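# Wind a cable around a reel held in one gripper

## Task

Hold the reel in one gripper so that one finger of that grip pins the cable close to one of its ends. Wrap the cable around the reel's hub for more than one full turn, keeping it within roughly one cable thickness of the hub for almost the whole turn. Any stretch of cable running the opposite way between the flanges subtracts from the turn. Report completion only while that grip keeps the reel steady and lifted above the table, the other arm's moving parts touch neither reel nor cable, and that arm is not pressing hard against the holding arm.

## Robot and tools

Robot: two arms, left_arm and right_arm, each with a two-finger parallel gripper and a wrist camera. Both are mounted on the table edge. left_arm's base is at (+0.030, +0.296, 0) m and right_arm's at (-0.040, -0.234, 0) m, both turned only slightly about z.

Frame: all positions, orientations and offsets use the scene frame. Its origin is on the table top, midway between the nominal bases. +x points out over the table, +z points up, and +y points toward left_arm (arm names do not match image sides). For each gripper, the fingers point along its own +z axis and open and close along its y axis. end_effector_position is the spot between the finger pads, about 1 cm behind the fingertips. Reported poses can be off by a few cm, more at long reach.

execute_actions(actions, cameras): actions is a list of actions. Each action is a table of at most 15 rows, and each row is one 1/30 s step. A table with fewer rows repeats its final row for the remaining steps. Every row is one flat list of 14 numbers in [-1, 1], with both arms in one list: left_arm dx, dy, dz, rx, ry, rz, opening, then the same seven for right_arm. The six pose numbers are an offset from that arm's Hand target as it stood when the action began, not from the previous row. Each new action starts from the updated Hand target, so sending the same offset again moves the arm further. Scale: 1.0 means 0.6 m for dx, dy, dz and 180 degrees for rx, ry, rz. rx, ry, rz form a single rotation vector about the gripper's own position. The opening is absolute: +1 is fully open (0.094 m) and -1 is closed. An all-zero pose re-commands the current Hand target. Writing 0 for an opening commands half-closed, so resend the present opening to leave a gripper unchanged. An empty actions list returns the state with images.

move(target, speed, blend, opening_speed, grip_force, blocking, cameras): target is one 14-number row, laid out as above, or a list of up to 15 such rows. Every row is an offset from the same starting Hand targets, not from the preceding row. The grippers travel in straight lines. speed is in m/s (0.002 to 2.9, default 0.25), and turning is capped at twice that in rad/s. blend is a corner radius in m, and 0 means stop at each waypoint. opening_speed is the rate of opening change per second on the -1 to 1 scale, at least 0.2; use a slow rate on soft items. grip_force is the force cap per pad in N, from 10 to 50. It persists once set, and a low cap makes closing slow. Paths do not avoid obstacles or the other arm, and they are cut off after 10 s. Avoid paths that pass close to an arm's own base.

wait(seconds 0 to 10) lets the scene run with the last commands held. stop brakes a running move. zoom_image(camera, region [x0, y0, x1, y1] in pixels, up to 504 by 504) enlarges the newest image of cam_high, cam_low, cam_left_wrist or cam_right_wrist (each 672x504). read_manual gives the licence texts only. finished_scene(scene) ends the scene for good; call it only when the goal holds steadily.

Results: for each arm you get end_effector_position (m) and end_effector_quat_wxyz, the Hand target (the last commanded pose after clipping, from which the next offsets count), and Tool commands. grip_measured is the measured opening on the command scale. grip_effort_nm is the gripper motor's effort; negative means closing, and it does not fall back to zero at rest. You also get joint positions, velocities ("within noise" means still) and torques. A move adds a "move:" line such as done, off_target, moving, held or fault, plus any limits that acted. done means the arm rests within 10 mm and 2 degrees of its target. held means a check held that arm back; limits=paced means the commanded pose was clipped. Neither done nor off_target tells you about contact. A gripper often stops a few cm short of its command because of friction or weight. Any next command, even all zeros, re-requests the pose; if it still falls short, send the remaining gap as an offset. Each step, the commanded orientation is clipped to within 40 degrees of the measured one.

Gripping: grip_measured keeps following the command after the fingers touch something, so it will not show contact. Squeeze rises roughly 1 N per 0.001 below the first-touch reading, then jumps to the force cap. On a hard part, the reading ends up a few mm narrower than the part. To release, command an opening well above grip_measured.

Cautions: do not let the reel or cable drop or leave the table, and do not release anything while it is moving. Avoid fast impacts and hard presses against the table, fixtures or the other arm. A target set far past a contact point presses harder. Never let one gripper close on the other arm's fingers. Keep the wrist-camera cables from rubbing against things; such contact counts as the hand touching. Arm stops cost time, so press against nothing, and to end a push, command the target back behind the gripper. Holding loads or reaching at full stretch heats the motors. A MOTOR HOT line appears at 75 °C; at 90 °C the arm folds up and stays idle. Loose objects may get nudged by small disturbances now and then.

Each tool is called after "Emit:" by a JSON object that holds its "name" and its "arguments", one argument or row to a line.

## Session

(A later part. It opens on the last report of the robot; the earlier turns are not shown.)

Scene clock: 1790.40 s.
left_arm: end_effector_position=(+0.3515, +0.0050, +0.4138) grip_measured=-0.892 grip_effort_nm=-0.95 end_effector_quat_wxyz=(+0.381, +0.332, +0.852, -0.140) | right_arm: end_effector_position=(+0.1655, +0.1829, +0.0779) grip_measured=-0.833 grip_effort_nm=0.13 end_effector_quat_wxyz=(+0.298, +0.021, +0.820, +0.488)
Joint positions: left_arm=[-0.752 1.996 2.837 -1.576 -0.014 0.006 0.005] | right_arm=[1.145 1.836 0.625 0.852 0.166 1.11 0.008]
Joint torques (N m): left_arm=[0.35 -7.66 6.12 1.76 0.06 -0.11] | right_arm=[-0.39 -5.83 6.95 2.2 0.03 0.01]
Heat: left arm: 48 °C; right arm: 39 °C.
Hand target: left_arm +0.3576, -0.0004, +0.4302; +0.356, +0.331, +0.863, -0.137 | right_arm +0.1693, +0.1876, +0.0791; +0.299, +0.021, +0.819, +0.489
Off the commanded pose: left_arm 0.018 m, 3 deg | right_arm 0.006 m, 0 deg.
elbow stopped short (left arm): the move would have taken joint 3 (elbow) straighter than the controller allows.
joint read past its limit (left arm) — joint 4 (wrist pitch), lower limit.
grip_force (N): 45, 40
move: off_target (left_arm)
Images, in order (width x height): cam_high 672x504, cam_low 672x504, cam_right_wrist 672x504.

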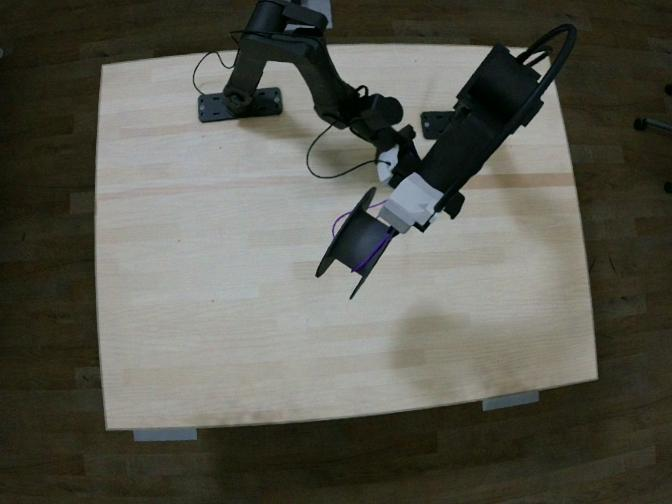

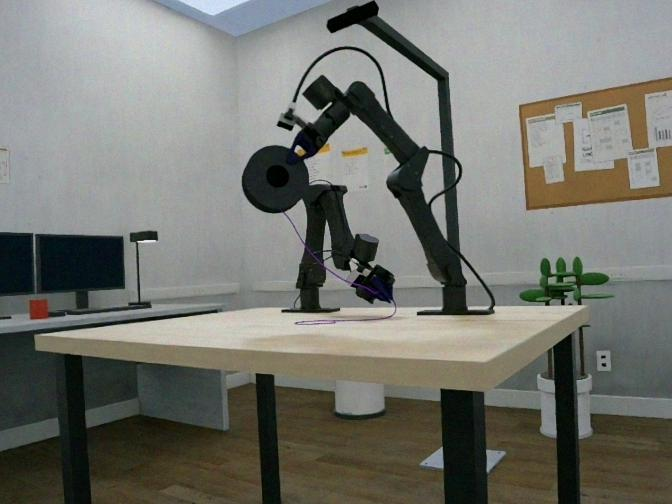

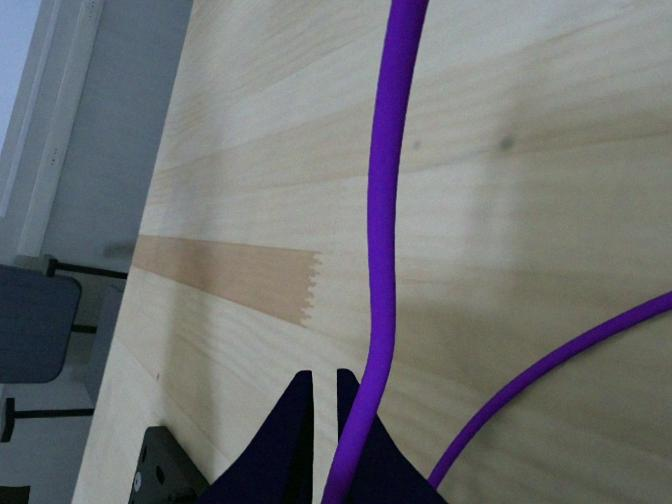

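Emit:
{"name": "move", "arguments": {
  "target": [0,0,0.0,0,0,0,-1, 0.0875,-0.108,0.1185,0,0,0,-0.83],
  "speed": 0.06,
  "cameras": ["cam_high","cam_low","cam_right_wrist"]
}}

Scene clock: 1802.73 s.
left_arm: end_effector_position=(+0.3515, +0.0050, +0.4138) grip_measured=-0.892 grip_effort_nm=-0.94 end_effector_quat_wxyz=(+0.381, +0.332, +0.852, -0.140) | right_arm: end_effector_position=(+0.2191, +0.1221, +0.1393) grip_measured=-0.833 grip_effort_nm=0.13 end_effector_quat_wxyz=(+0.293, +0.026, +0.823, +0.486)
Joint positions: left_arm=[-0.752 1.996 2.837 -1.576 -0.014 0.006 0.005] | right_arm=[0.874 1.52 0.625 0.53 -0.086 1.027 0.008]
Joint torques (N m): left_arm=[0.36 -7.66 6.12 1.76 0.06 -0.1] | right_arm=[-0.55 -6.98 7.87 1.98 -0.04 -0.11]
Heat: left arm: 47 °C; right arm: 37 °C.
Hand target: left_arm +0.3576, -0.0004, +0.4302; +0.356, +0.331, +0.863, -0.137 | right_arm +0.2219, +0.1227, +0.1501; +0.300, +0.021, +0.819, +0.489
Off the commanded pose: left_arm 0.018 m, 3 deg | right_arm 0.011 m, 1 deg.
elbow stopped short (left arm): the move would have taken joint 3 (elbow) straighter than the controller allows.
joint read past its limit (left arm) — joint 4 (wrist pitch), lower limit.
grip_force (N): 45, 40
move: off_target (left_arm, right_arm)
Images, in order (width x height): cam_high 672x504, cam_low 672x504, cam_right_wrist 672x504.

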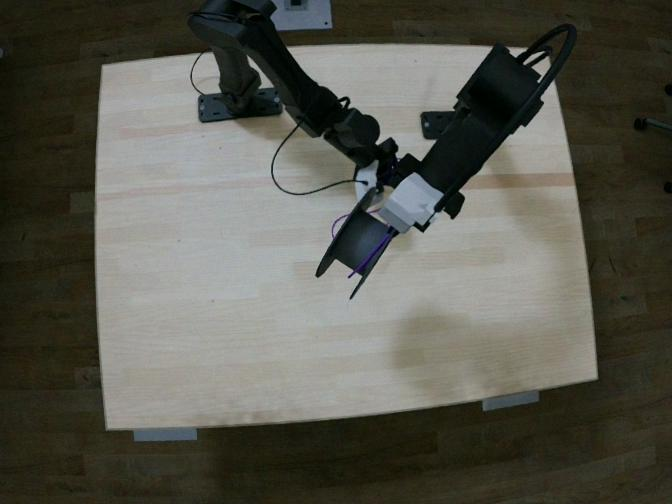

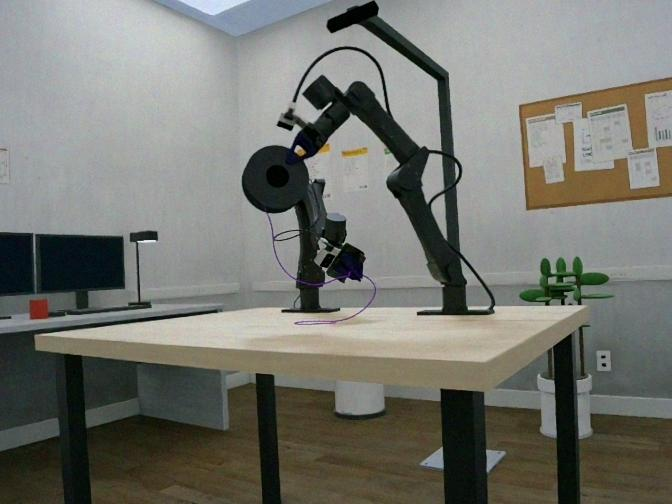

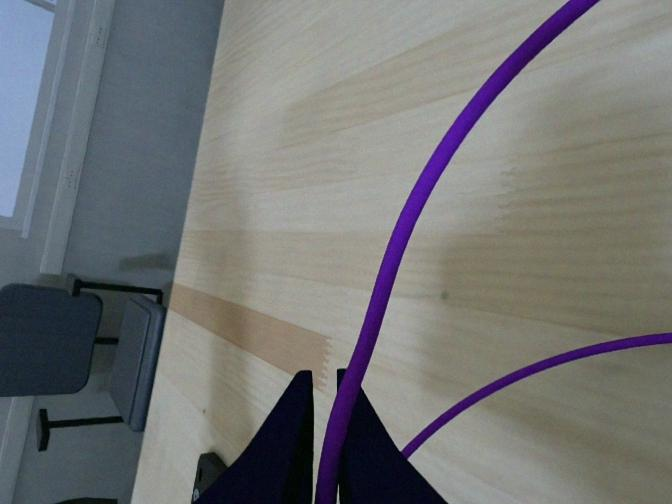

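Emit:
{"name": "move", "arguments": {
  "target": [0,0,0.0,0,0,0,-1, 0.0,0.0,0.0,0,0,0,-1],
  "speed": 0.06,
  "opening_speed": 0.3,
  "cameras": ["cam_low","cam_right_wrist","cam_left_wrist"]
}}

Emit:
{"name": "zoom_image", "arguments": {
  "camera": "cam_low",
  "region": [220, 130, 400, 340]
}}

Scene clock: 1852.30 s.
left_arm: end_effector_position=(+0.3515, +0.0050, +0.4138) grip_measured=-0.892 grip_effort_nm=-0.94 end_effector_quat_wxyz=(+0.381, +0.332, +0.852, -0.140) | right_arm: end_effector_position=(+0.2191, +0.1221, +0.1392) grip_measured=-0.954 grip_effort_nm=-0.85 end_effector_quat_wxyz=(+0.293, +0.026, +0.823, +0.486)
Joint positions: left_arm=[-0.752 1.996 2.837 -1.576 -0.014 0.006 0.005] | right_arm=[0.874 1.52 0.625 0.529 -0.086 1.027 0.002]
Joint torques (N m): left_arm=[0.35 -7.65 6.13 1.76 0.06 -0.1] | right_arm=[-0.53 -6.93 7.87 2 -0.05 -0.11]
Heat: left arm: 46 °C; right arm: 37 °C.
Hand target: left_arm +0.3576, -0.0004, +0.4302; +0.356, +0.331, +0.863, -0.137 | right_arm +0.2219, +0.1227, +0.1502; +0.300, +0.021, +0.819, +0.489
Off the commanded pose: left_arm 0.018 m, 3 deg | right_arm 0.011 m, 1 deg.
elbow stopped short (left arm): the move would have taken joint 3 (elbow) straighter than the controller allows.
joint read past its limit (left arm) — joint 4 (wrist pitch), lower limit.
grip_force (N): 45, 40
move: off_target (left_arm, right_arm)
Images, in order (width x height): cam_low 672x504, cam_left_wrist 672x504, cam_right_wrist 672x504.

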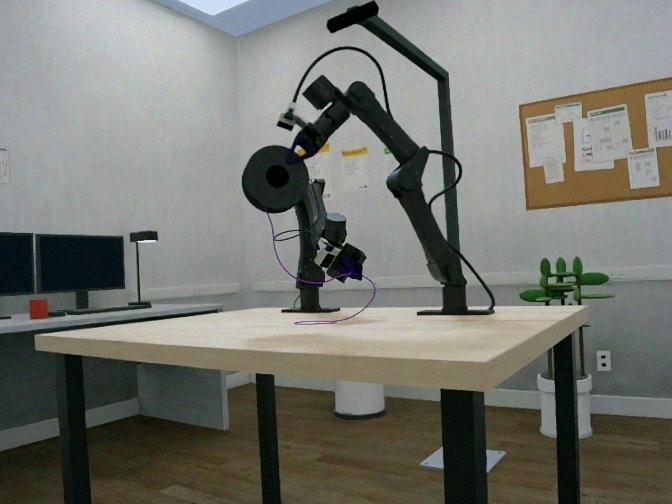

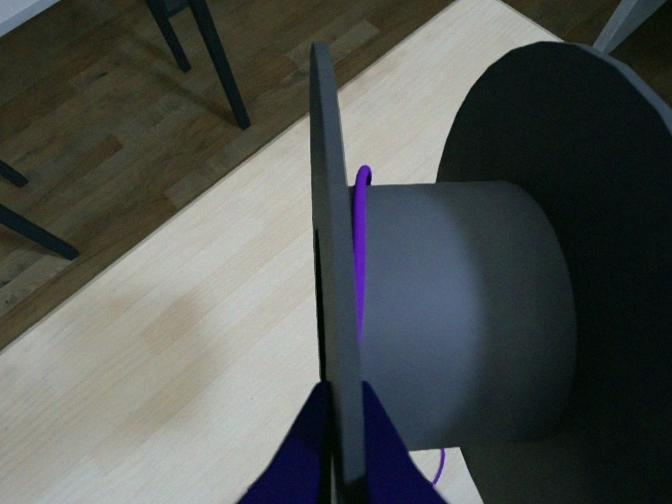

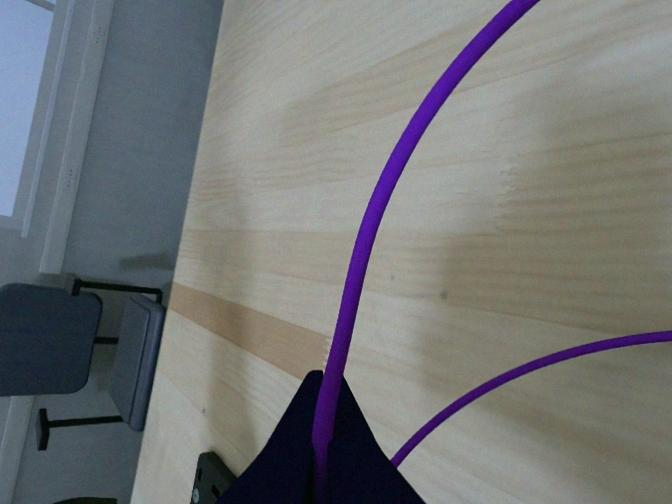

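Scaled by 2.400.

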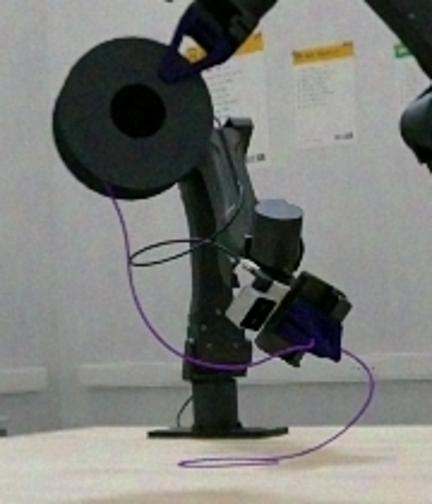

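Emit:
{"name": "move", "arguments": {
  "target": [
    [0,0,-0.25,0,0,0,-1, -0.03,0.012,-0.09,-0.035,0.0227,0,-1],
    [0,0,-0.47,0,0,0,-1, -0.065,0.0238,-0.195,-0.0699,0.0454,0,-1]
  ],
  "speed": 0.12,
  "blend": [0.03,0],
  "cameras": ["all"]
}}

Emit:
{"name": "zoom_image", "arguments": {
  "camera": "cam_low",
  "region": [220, 180, 440, 340]
}}

Emit:
{"name": "zoom_image", "arguments": {
  "camera": "cam_high",
  "region": [280, 130, 460, 310]
}}

Scene clock: 1869.37 s.
left_arm: end_effector_position=(+0.3521, +0.0023, +0.1326) grip_measured=-0.893 grip_effort_nm=-0.95 end_effector_quat_wxyz=(+0.328, +0.340, +0.872, -0.125) | right_arm: end_effector_position=(+0.1836, +0.1387, +0.0385) grip_measured=-0.954 grip_effort_nm=-0.85 end_effector_quat_wxyz=(+0.239, +0.020, +0.884, +0.401)
Joint positions: left_arm=[-0.752 1.594 1.109 -0.368 -0.004 0.002 0.005] | right_arm=[1.008 1.766 0.625 0.541 0.023 1.071 0.002]
Joint torques (N m): left_arm=[0.38 -9.81 5.85 1.64 -0.02 -0.09] | right_arm=[0.62 -5.68 4.97 2.07 0.17 0.07]
Heat: left arm: 46 °C; right arm: 37 °C.
Hand target: left_arm +0.3576, -0.0003, +0.1482; +0.356, +0.331, +0.863, -0.137 | right_arm +0.1828, +0.1370, +0.0332; +0.241, +0.023, +0.887, +0.394
Off the commanded pose: left_arm 0.017 m, 4 deg | right_arm 0.006 m, 1 deg.
grip_force (N): 45, 40
move: off_target (left_arm)

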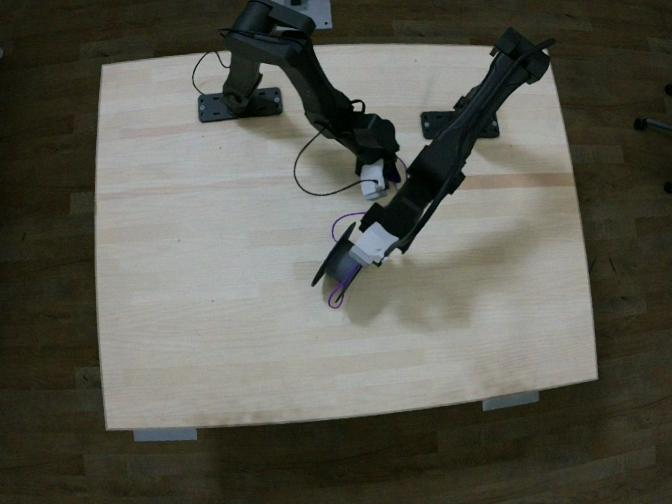

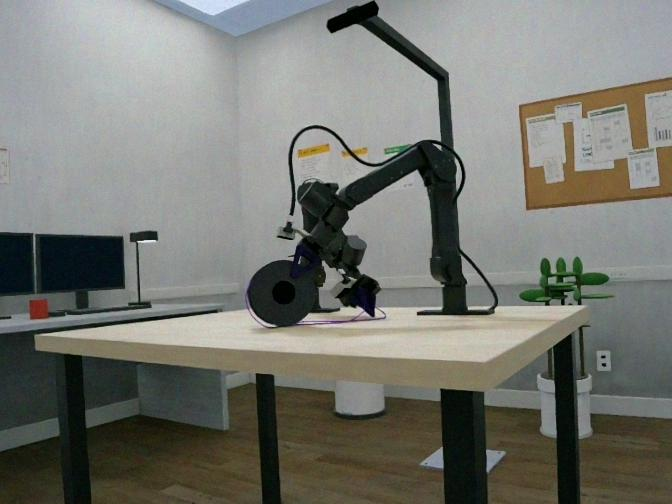

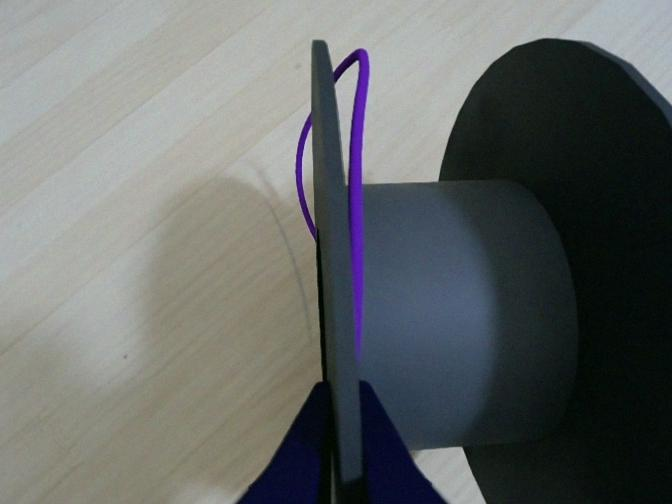

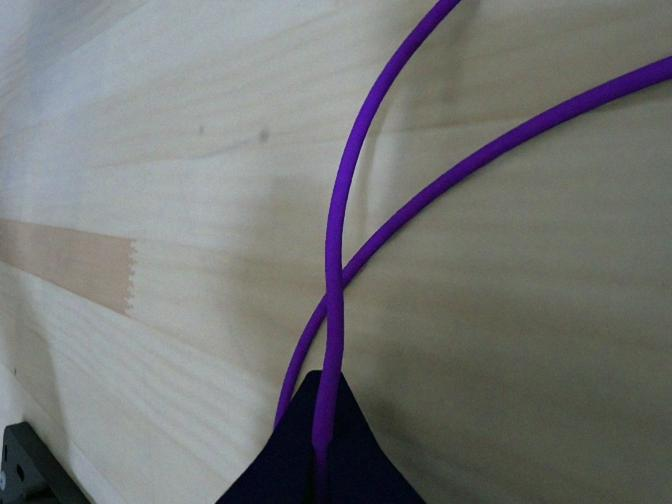

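Scaled by 2.291.

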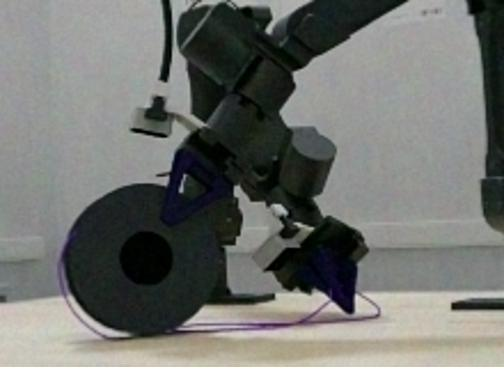

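Scaled by 2.800.

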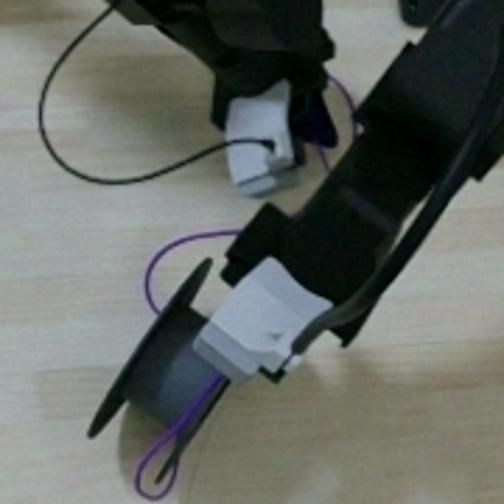

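Emit:
{"name": "move", "arguments": {
  "target": [0.0298,-0.0287,0.0247,0.1297,0.1437,0,-1, 0,0,0,0,0,0,-1],
  "speed": 0.1,
  "cameras": ["all"]
}}

Emit:
{"name": "zoom_image", "arguments": {
  "camera": "cam_low",
  "region": [220, 180, 440, 340]
}}

Emit:
{"name": "zoom_image", "arguments": {
  "camera": "cam_high",
  "region": [280, 130, 460, 310]
}}

Scene clock: 1936.03 s.
left_arm: end_effector_position=(+0.3702, -0.0144, +0.1630) grip_measured=-0.893 grip_effort_nm=-0.94 end_effector_quat_wxyz=(+0.079, +0.362, +0.928, -0.029) | right_arm: end_effector_position=(+0.1837, +0.1387, +0.0385) grip_measured=-0.954 grip_effort_nm=-0.85 end_effector_quat_wxyz=(+0.240, +0.020, +0.884, +0.401)
Joint positions: left_arm=[-0.752 2.22 2.308 -1.49 -0.004 0.002 0.005] | right_arm=[1.008 1.766 0.625 0.542 0.023 1.071 0.002]
Joint torques (N m): left_arm=[0.32 -10.07 8.8 0.43 0 -0.09] | right_arm=[0.64 -5.71 5 2.1 0.17 0.06]
Heat: left arm: 44 °C; right arm: 35 °C.
Hand target: left_arm +0.3754, -0.0176, +0.1630; +0.082, +0.357, +0.930, -0.031 | right_arm +0.1828, +0.1371, +0.0332; +0.241, +0.023, +0.887, +0.394
Off the commanded pose: left_arm 0.006 m, 1 deg | right_arm 0.006 m, 1 deg.
grip_force (N): 45, 40
move: done

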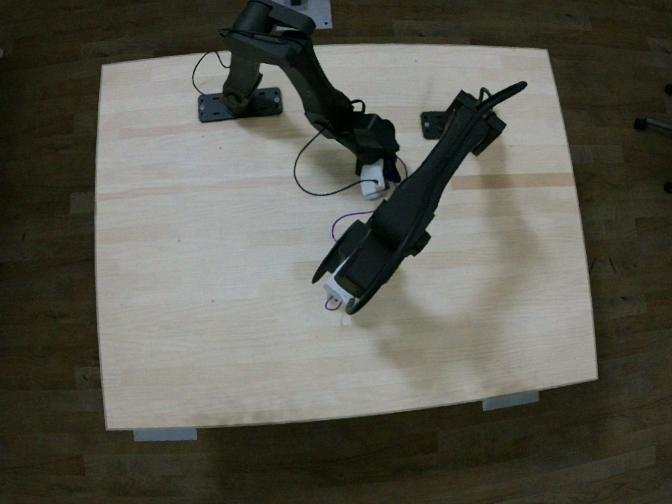

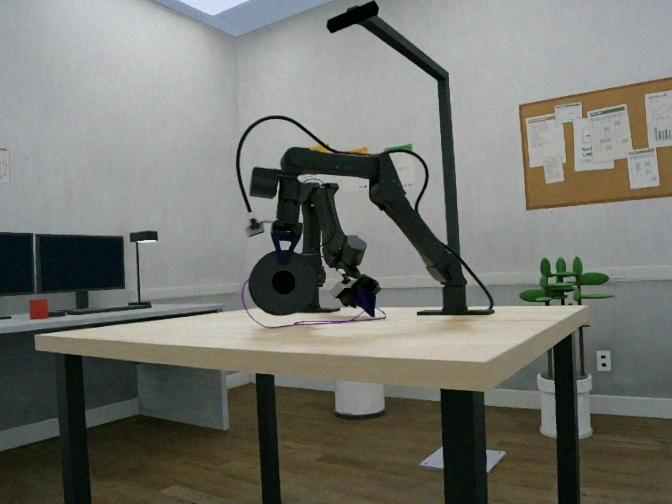

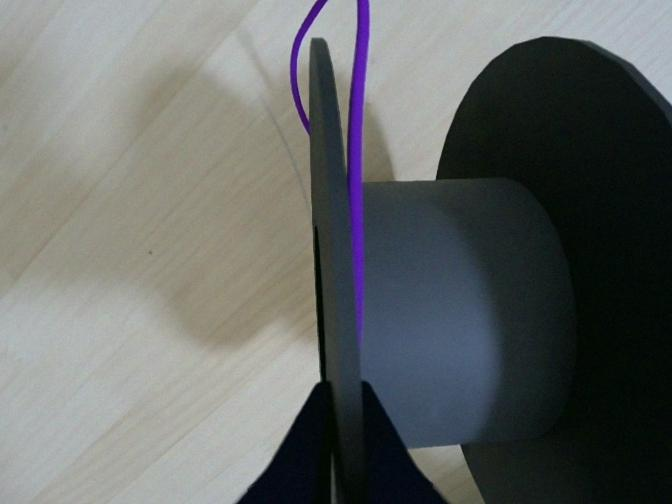

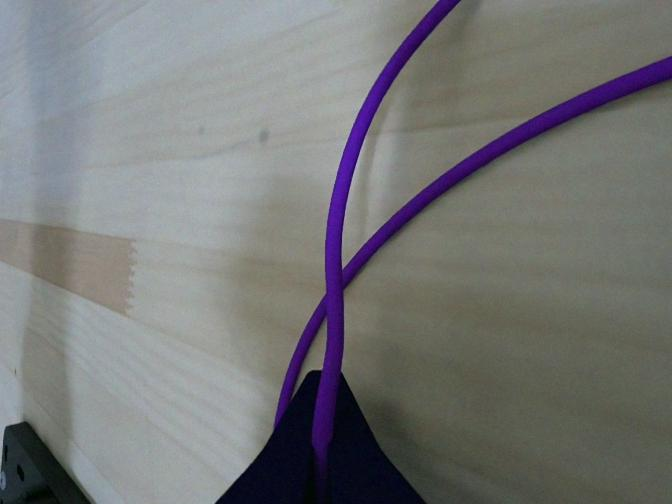

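Scaled by 2.291.

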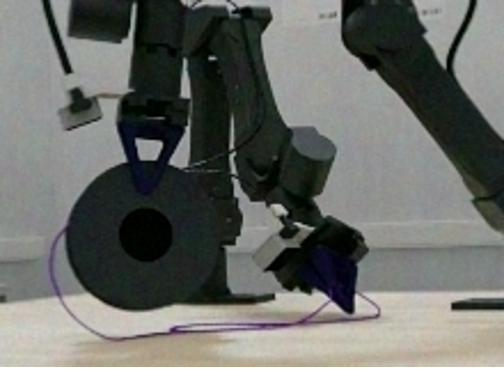

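Scaled by 2.800.

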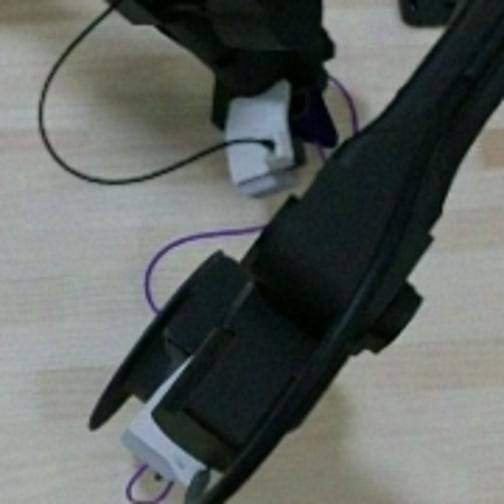

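Emit:
{"name": "move", "arguments": {
  "target": [-0.062,0.0545,0.3283,-0.3197,-0.3547,0,-1, 0,0,0,0,0,0,-1],
  "speed": 0.15,
  "cameras": ["all"]
}}

Emit:
{"name": "zoom_image", "arguments": {
  "camera": "cam_low",
  "region": [200, 140, 420, 340]
}}

Emit:
{"name": "zoom_image", "arguments": {
  "camera": "cam_high",
  "region": [290, 140, 450, 320]
}}

Scene clock: 1996.90 s.
left_arm: end_effector_position=(+0.3436, +0.0118, +0.3240) grip_measured=-0.893 grip_effort_nm=-0.94 end_effector_quat_wxyz=(+0.653, +0.257, +0.667, -0.251) | right_arm: end_effector_position=(+0.1840, +0.1386, +0.0386) grip_measured=-0.954 grip_effort_nm=-0.85 end_effector_quat_wxyz=(+0.241, +0.021, +0.884, +0.400)
Joint positions: left_arm=[-0.75 1.192 0.814 0.358 -0.007 0.001 0.005] | right_arm=[1.008 1.766 0.625 0.542 0.026 1.071 0.002]
Joint torques (N m): left_arm=[-0.47 -6.78 7.16 2.41 -0.08 -0.03] | right_arm=[0.65 -5.67 4.96 2.08 0.13 0.05]
Heat: left arm: 40 °C; right arm: 35 °C.
Hand target: left_arm +0.3383, +0.0151, +0.3599; +0.694, +0.240, +0.625, -0.267 | right_arm +0.1828, +0.1371, +0.0332; +0.241, +0.023, +0.887, +0.394
Off the commanded pose: left_arm 0.037 m, 7 deg | right_arm 0.006 m, 1 deg.
grip_force (N): 45, 40
move: off_target (left_arm)

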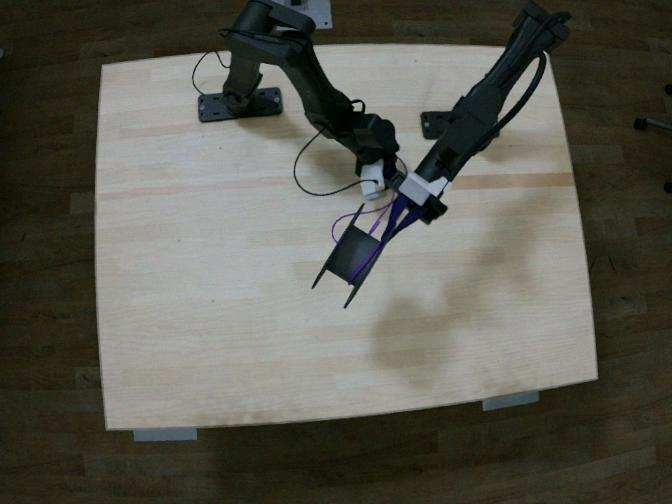

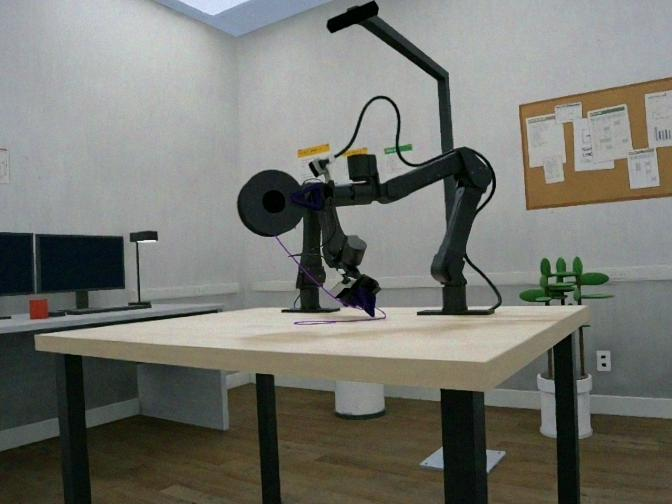

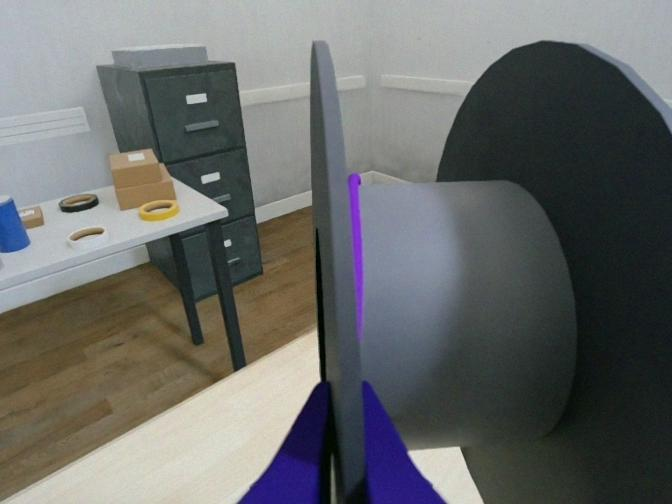

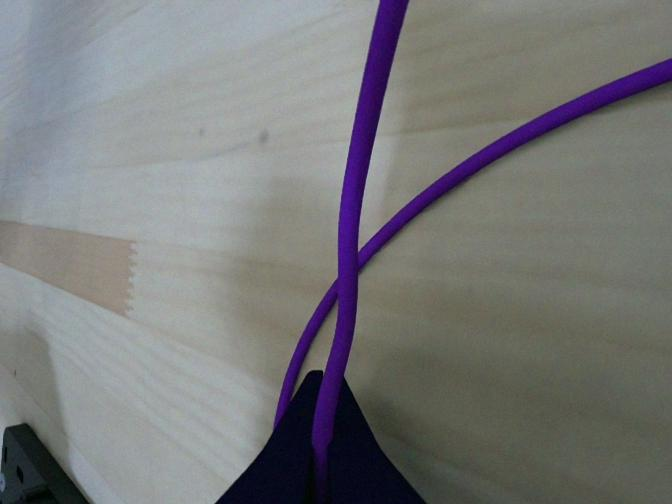

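Scaled by 2.291.

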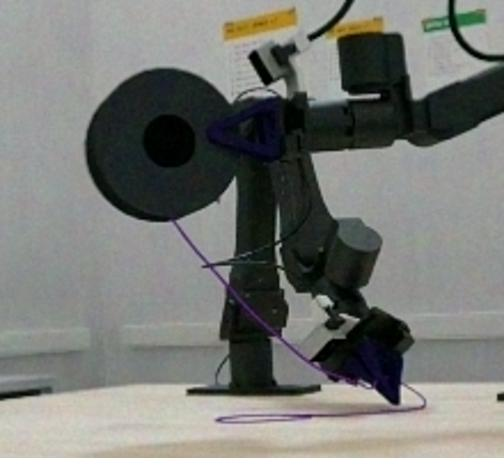

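Scaled by 2.800.

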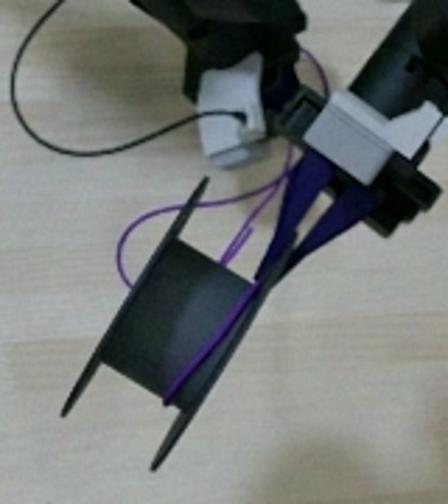

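Emit:
{"name": "move", "arguments": {
  "target": [
    [0,0,0,0,0,0,-1, -0.0763,-0.0772,0.0813,0.031,-0.0667,0.1262,-1],
    [0,0,0,0,0,0,-1, -0.1855,-0.1085,0.2647,0.1434,0.0442,0.1732,-1],
    [0,0,0,0,0,0,-1, -0.1932,-0.113,0.4647,0.1857,0.1424,0.1292,-1]
  ],
  "speed": 0.12,
  "blend": [0.03,0.03,0],
  "cameras": ["all"]
}}

Emit:
{"name": "zoom_image", "arguments": {
  "camera": "cam_low",
  "region": [200, 140, 420, 340]
}}

Emit:
{"name": "zoom_image", "arguments": {
  "camera": "cam_high",
  "region": [290, 110, 450, 320]
}}

Scene clock: 2108.33 s.
left_arm: end_effector_position=(+0.3436, +0.0118, +0.3248) grip_measured=-0.893 grip_effort_nm=-0.94 end_effector_quat_wxyz=(+0.654, +0.256, +0.666, -0.251) | right_arm: end_effector_position=(+0.0688, +0.0715, +0.2973) grip_measured=-0.954 grip_effort_nm=-0.85 end_effector_quat_wxyz=(-0.059, +0.008, +0.761, +0.646)
Joint positions: left_arm=[-0.75 1.192 0.814 0.361 -0.007 0.001 0.005] | right_arm=[0.769 0.909 0.732 -0.063 -0.838 1.492 0.002]
Joint torques (N m): left_arm=[-0.47 -6.72 7.19 2.41 -0.08 -0.03] | right_arm=[-0.58 -2.28 9.92 1.81 -0.2 0.05]
Heat: left arm: 51 °C; right arm: 36 °C.
Hand target: left_arm +0.3383, +0.0151, +0.3599; +0.694, +0.240, +0.625, -0.267 | right_arm +0.0670, +0.0693, +0.3121; -0.056, +0.000, +0.755, +0.653
Off the commanded pose: left_arm 0.036 m, 7 deg | right_arm 0.015 m, 1 deg.
grip_force (N): 45, 40
move: off_target (left_arm, right_arm)

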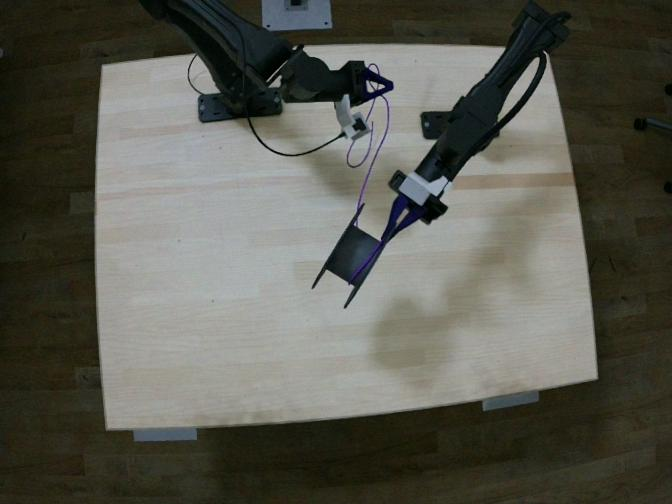

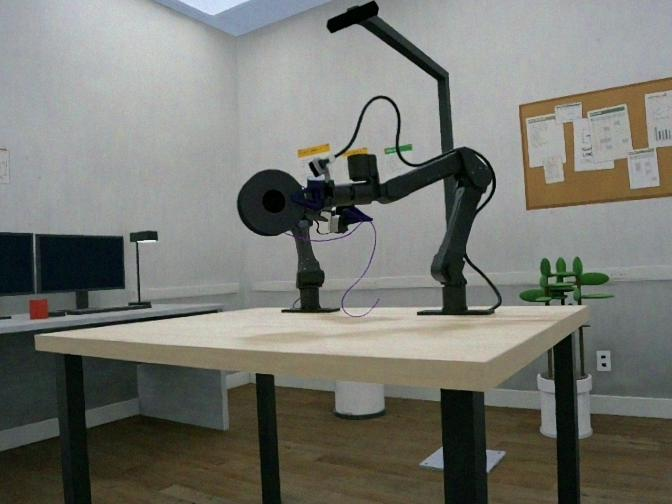

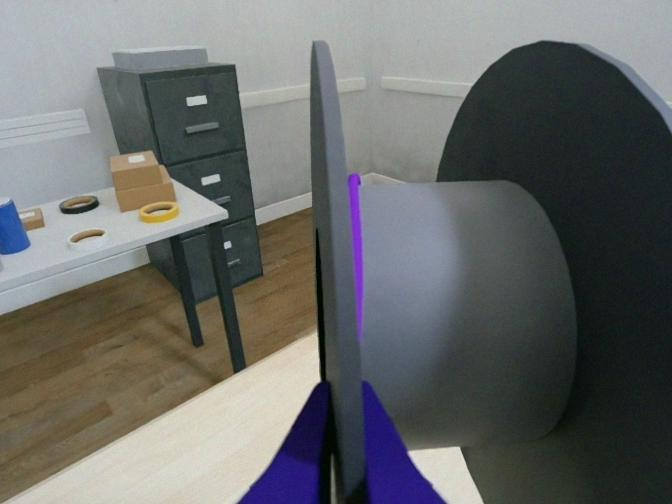

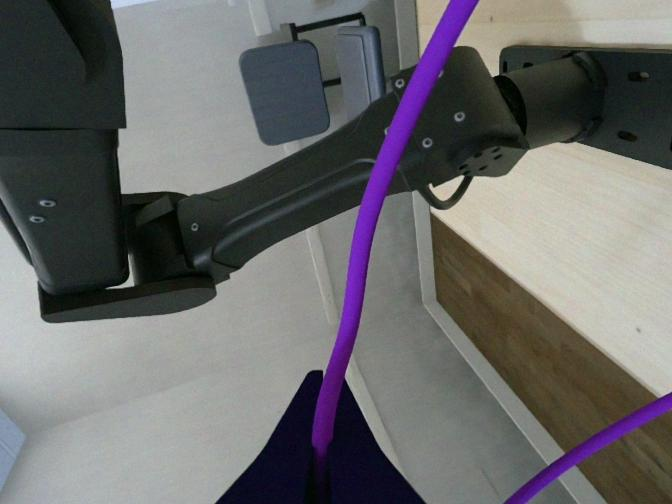

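Scaled by 2.291.

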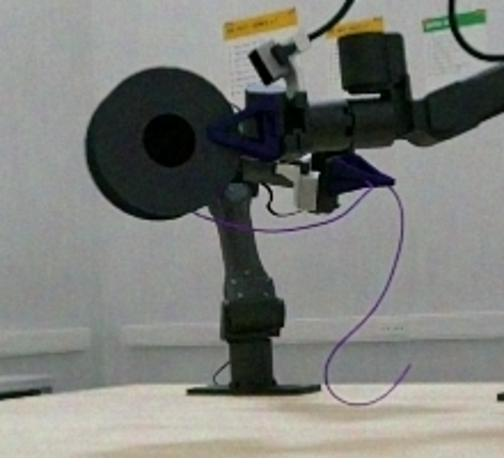

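Scaled by 2.400.

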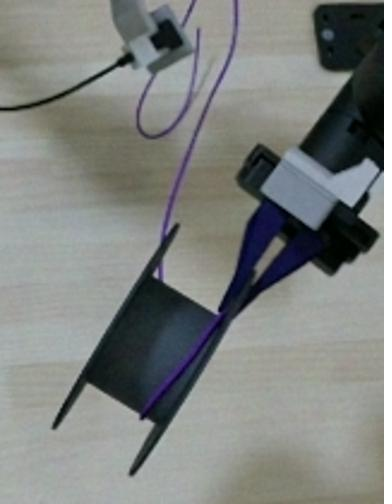

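Emit:
{"name": "zoom_image", "arguments": {
  "camera": "cam_high",
  "region": [310, 180, 410, 310]
}}

Scaled by 3.877.

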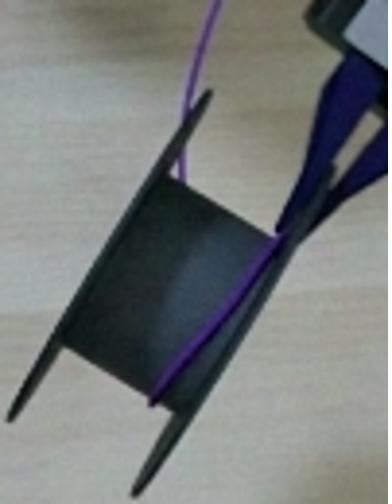

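Emit:
{"name": "move", "arguments": {
  "target": [
    [0,0,-0.0417,0,0,0,-1, 0.0565,-0.0437,0.1848,0.0171,0.0835,-0.0642,-1],
    [0,0,-0.075,0,0,0,-1, 0.1697,-0.1312,0.2965,0.0268,0.1097,-0.1221,-1]
  ],
  "speed": 0.12,
  "blend": [0.03,0],
  "cameras": ["all"]
}}

Emit:
{"name": "zoom_image", "arguments": {
  "camera": "cam_low",
  "region": [200, 140, 420, 340]
}}

Emit:
{"name": "zoom_image", "arguments": {
  "camera": "cam_high",
  "region": [290, 120, 440, 310]
}}

Scene clock: 2149.27 s.
left_arm: end_effector_position=(+0.3389, +0.0161, +0.2944) grip_measured=-0.893 grip_effort_nm=-0.94 end_effector_quat_wxyz=(+0.666, +0.252, +0.654, -0.256) | right_arm: end_effector_position=(+0.1731, -0.0076, +0.4819) grip_measured=-0.954 grip_effort_nm=-0.85 end_effector_quat_wxyz=(-0.060, +0.260, +0.692, +0.671)
Joint positions: left_arm=[-0.75 1.203 0.662 0.558 -0.007 0.001 0.005] | right_arm=[0.276 1.12 1.539 -0.59 -0.989 1.876 0.002]
Joint torques (N m): left_arm=[-0.47 -3.86 6.82 2.41 -0.09 -0.03] | right_arm=[-0.68 -1.5 8.42 1.76 -0.21 -0.01]
Heat: left arm: 54 °C; right arm: 37 °C.
Hand target: left_arm +0.3383, +0.0152, +0.3150; +0.694, +0.240, +0.625, -0.267 | right_arm +0.1686, -0.0094, +0.4901; -0.059, +0.252, +0.693, +0.673
Off the commanded pose: left_arm 0.021 m, 5 deg | right_arm 0.009 m, 1 deg.
grip_force (N): 45, 40
move: off_target (left_arm)

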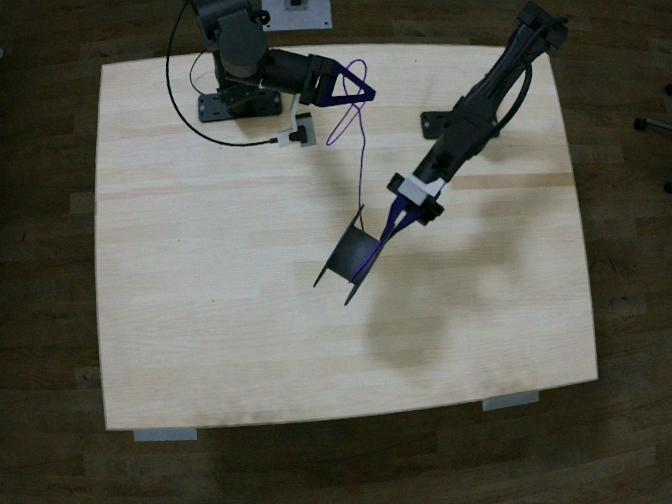

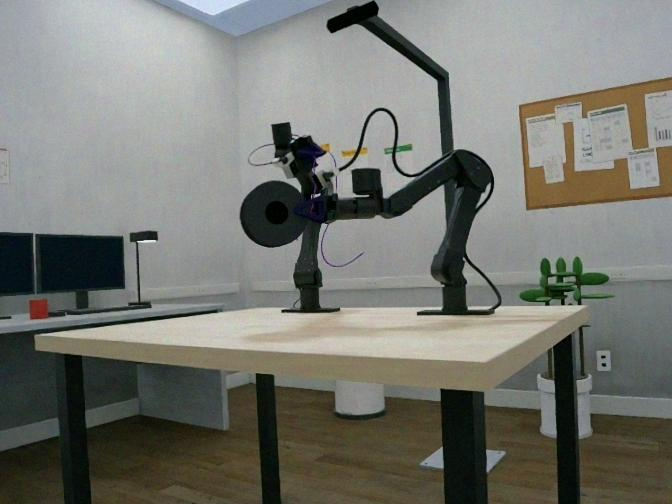

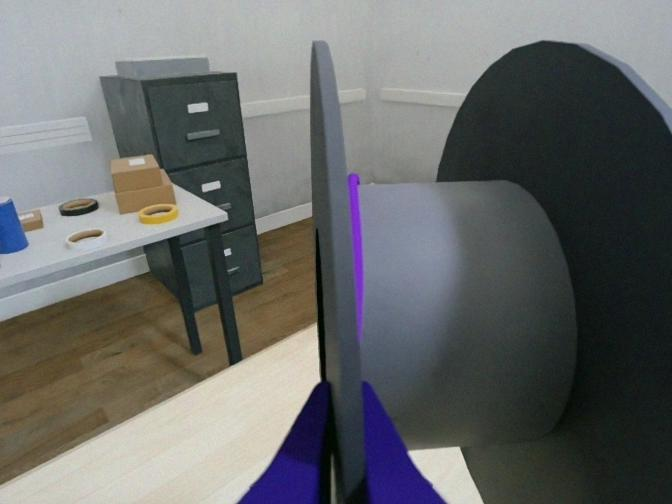

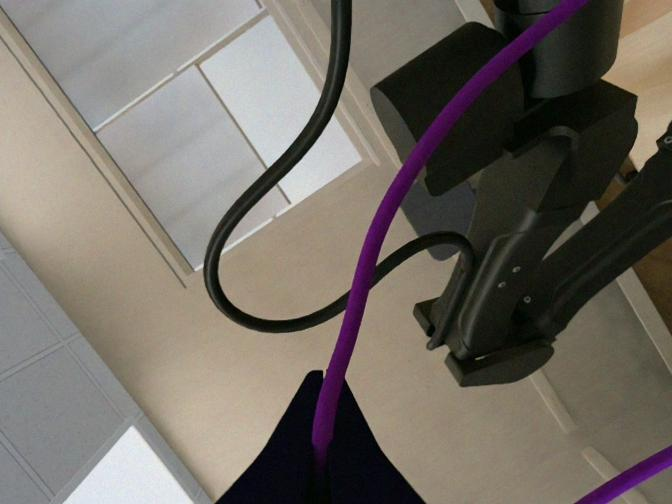

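Scaled by 2.291.

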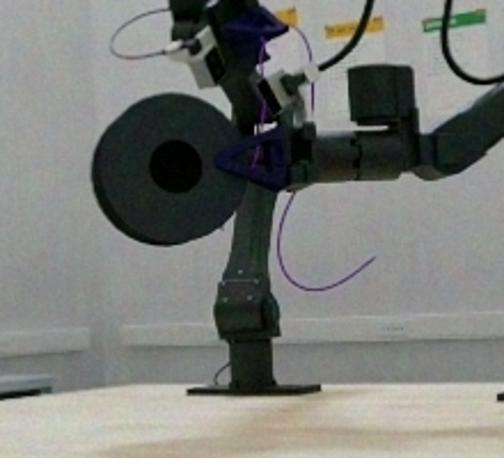

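Scaled by 2.653.

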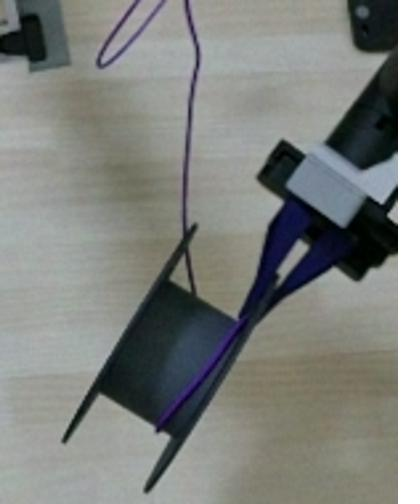

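Emit:
{"name": "move", "arguments": {
  "target": [
    [0,0,-0.05,0,0,0,-1, 0.1548,-0.0972,0.0332,0,0,-0.0833,-1],
    [0,0,-0.06,0,0,0,-1, 0.3148,-0.1787,0.0,0,0,-0.1278,-1]
  ],
  "speed": 0.12,
  "blend": [0.03,0],
  "cameras": ["all"]
}}

Emit:
{"name": "zoom_image", "arguments": {
  "camera": "cam_low",
  "region": [200, 100, 420, 340]
}}

Emit:
{"name": "zoom_image", "arguments": {
  "camera": "cam_high",
  "region": [270, 130, 440, 310]
}}

Scene clock: 2180.83 s.
left_arm: end_effector_position=(+0.3391, +0.0159, +0.2593) grip_measured=-0.893 grip_effort_nm=-0.94 end_effector_quat_wxyz=(+0.666, +0.252, +0.654, -0.256) | right_arm: end_effector_position=(+0.3584, -0.1146, +0.4764) grip_measured=-0.954 grip_effort_nm=-0.85 end_effector_quat_wxyz=(+0.060, +0.398, +0.629, +0.665)
Joint positions: left_arm=[-0.75 1.273 0.553 0.739 -0.007 0.001 0.005] | right_arm=[-0.112 1.511 1.803 -0.492 -0.99 1.876 0.002]
Joint torques (N m): left_arm=[-0.49 -4.03 6.38 2.42 -0.09 -0.03] | right_arm=[-0.59 -5.09 8.92 2.08 -0.08 0.01]
Heat: left arm: 53 °C; right arm: 37 °C.
Hand target: left_arm +0.3383, +0.0152, +0.2789; +0.694, +0.240, +0.625, -0.267 | right_arm +0.3576, -0.1167, +0.4900; +0.076, +0.385, +0.629, +0.671
Off the commanded pose: left_arm 0.020 m, 5 deg | right_arm 0.014 m, 2 deg.
grip_force (N): 45, 40
move: off_target (left_arm, right_arm)

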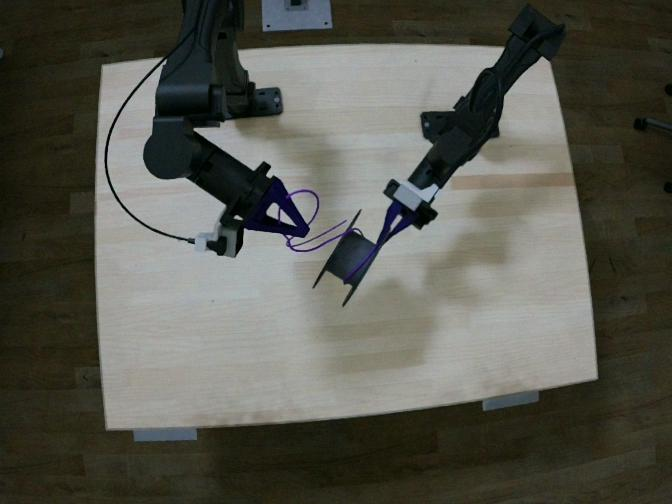

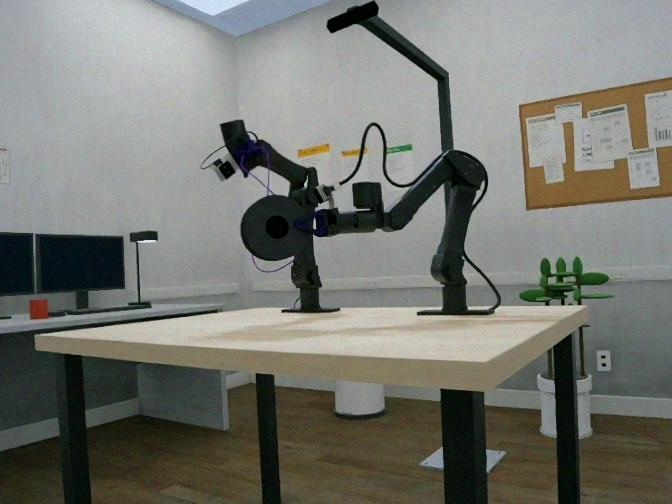

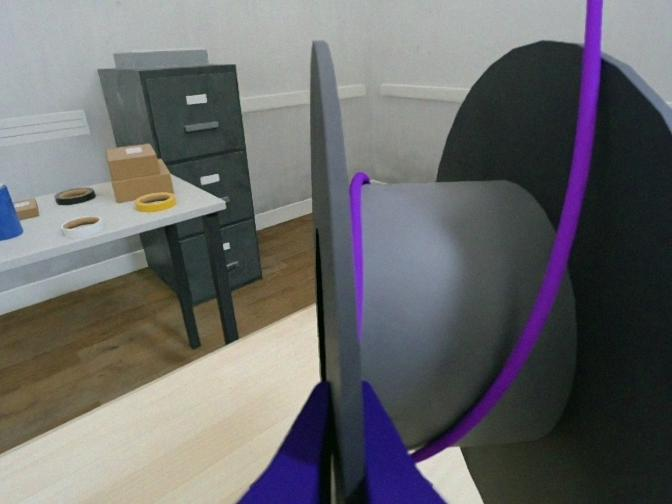

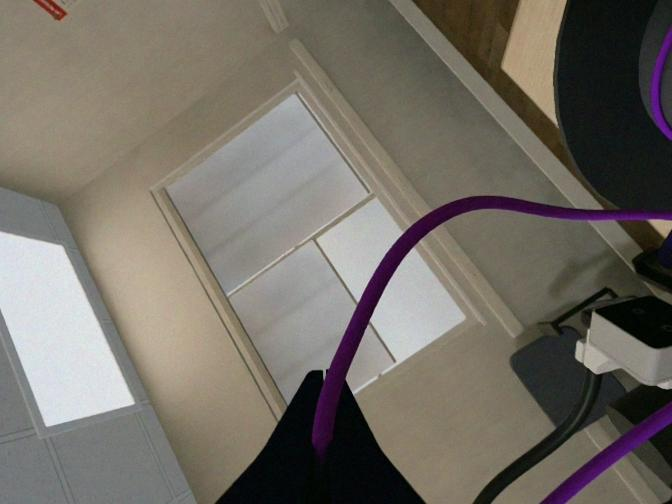

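Scaled by 2.100.

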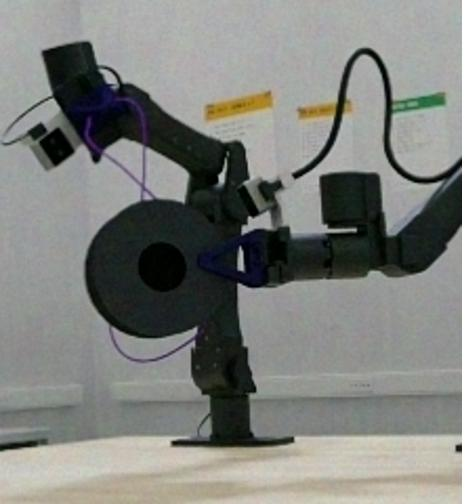

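Scaled by 2.800.

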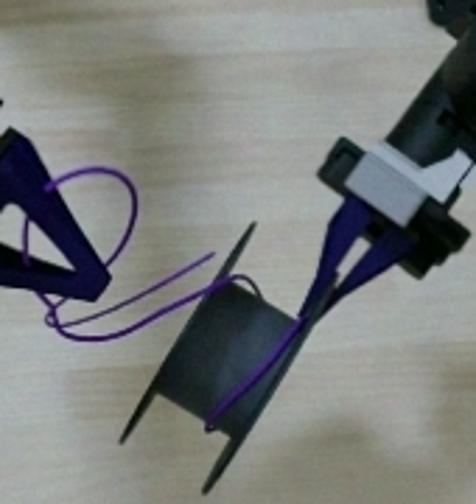

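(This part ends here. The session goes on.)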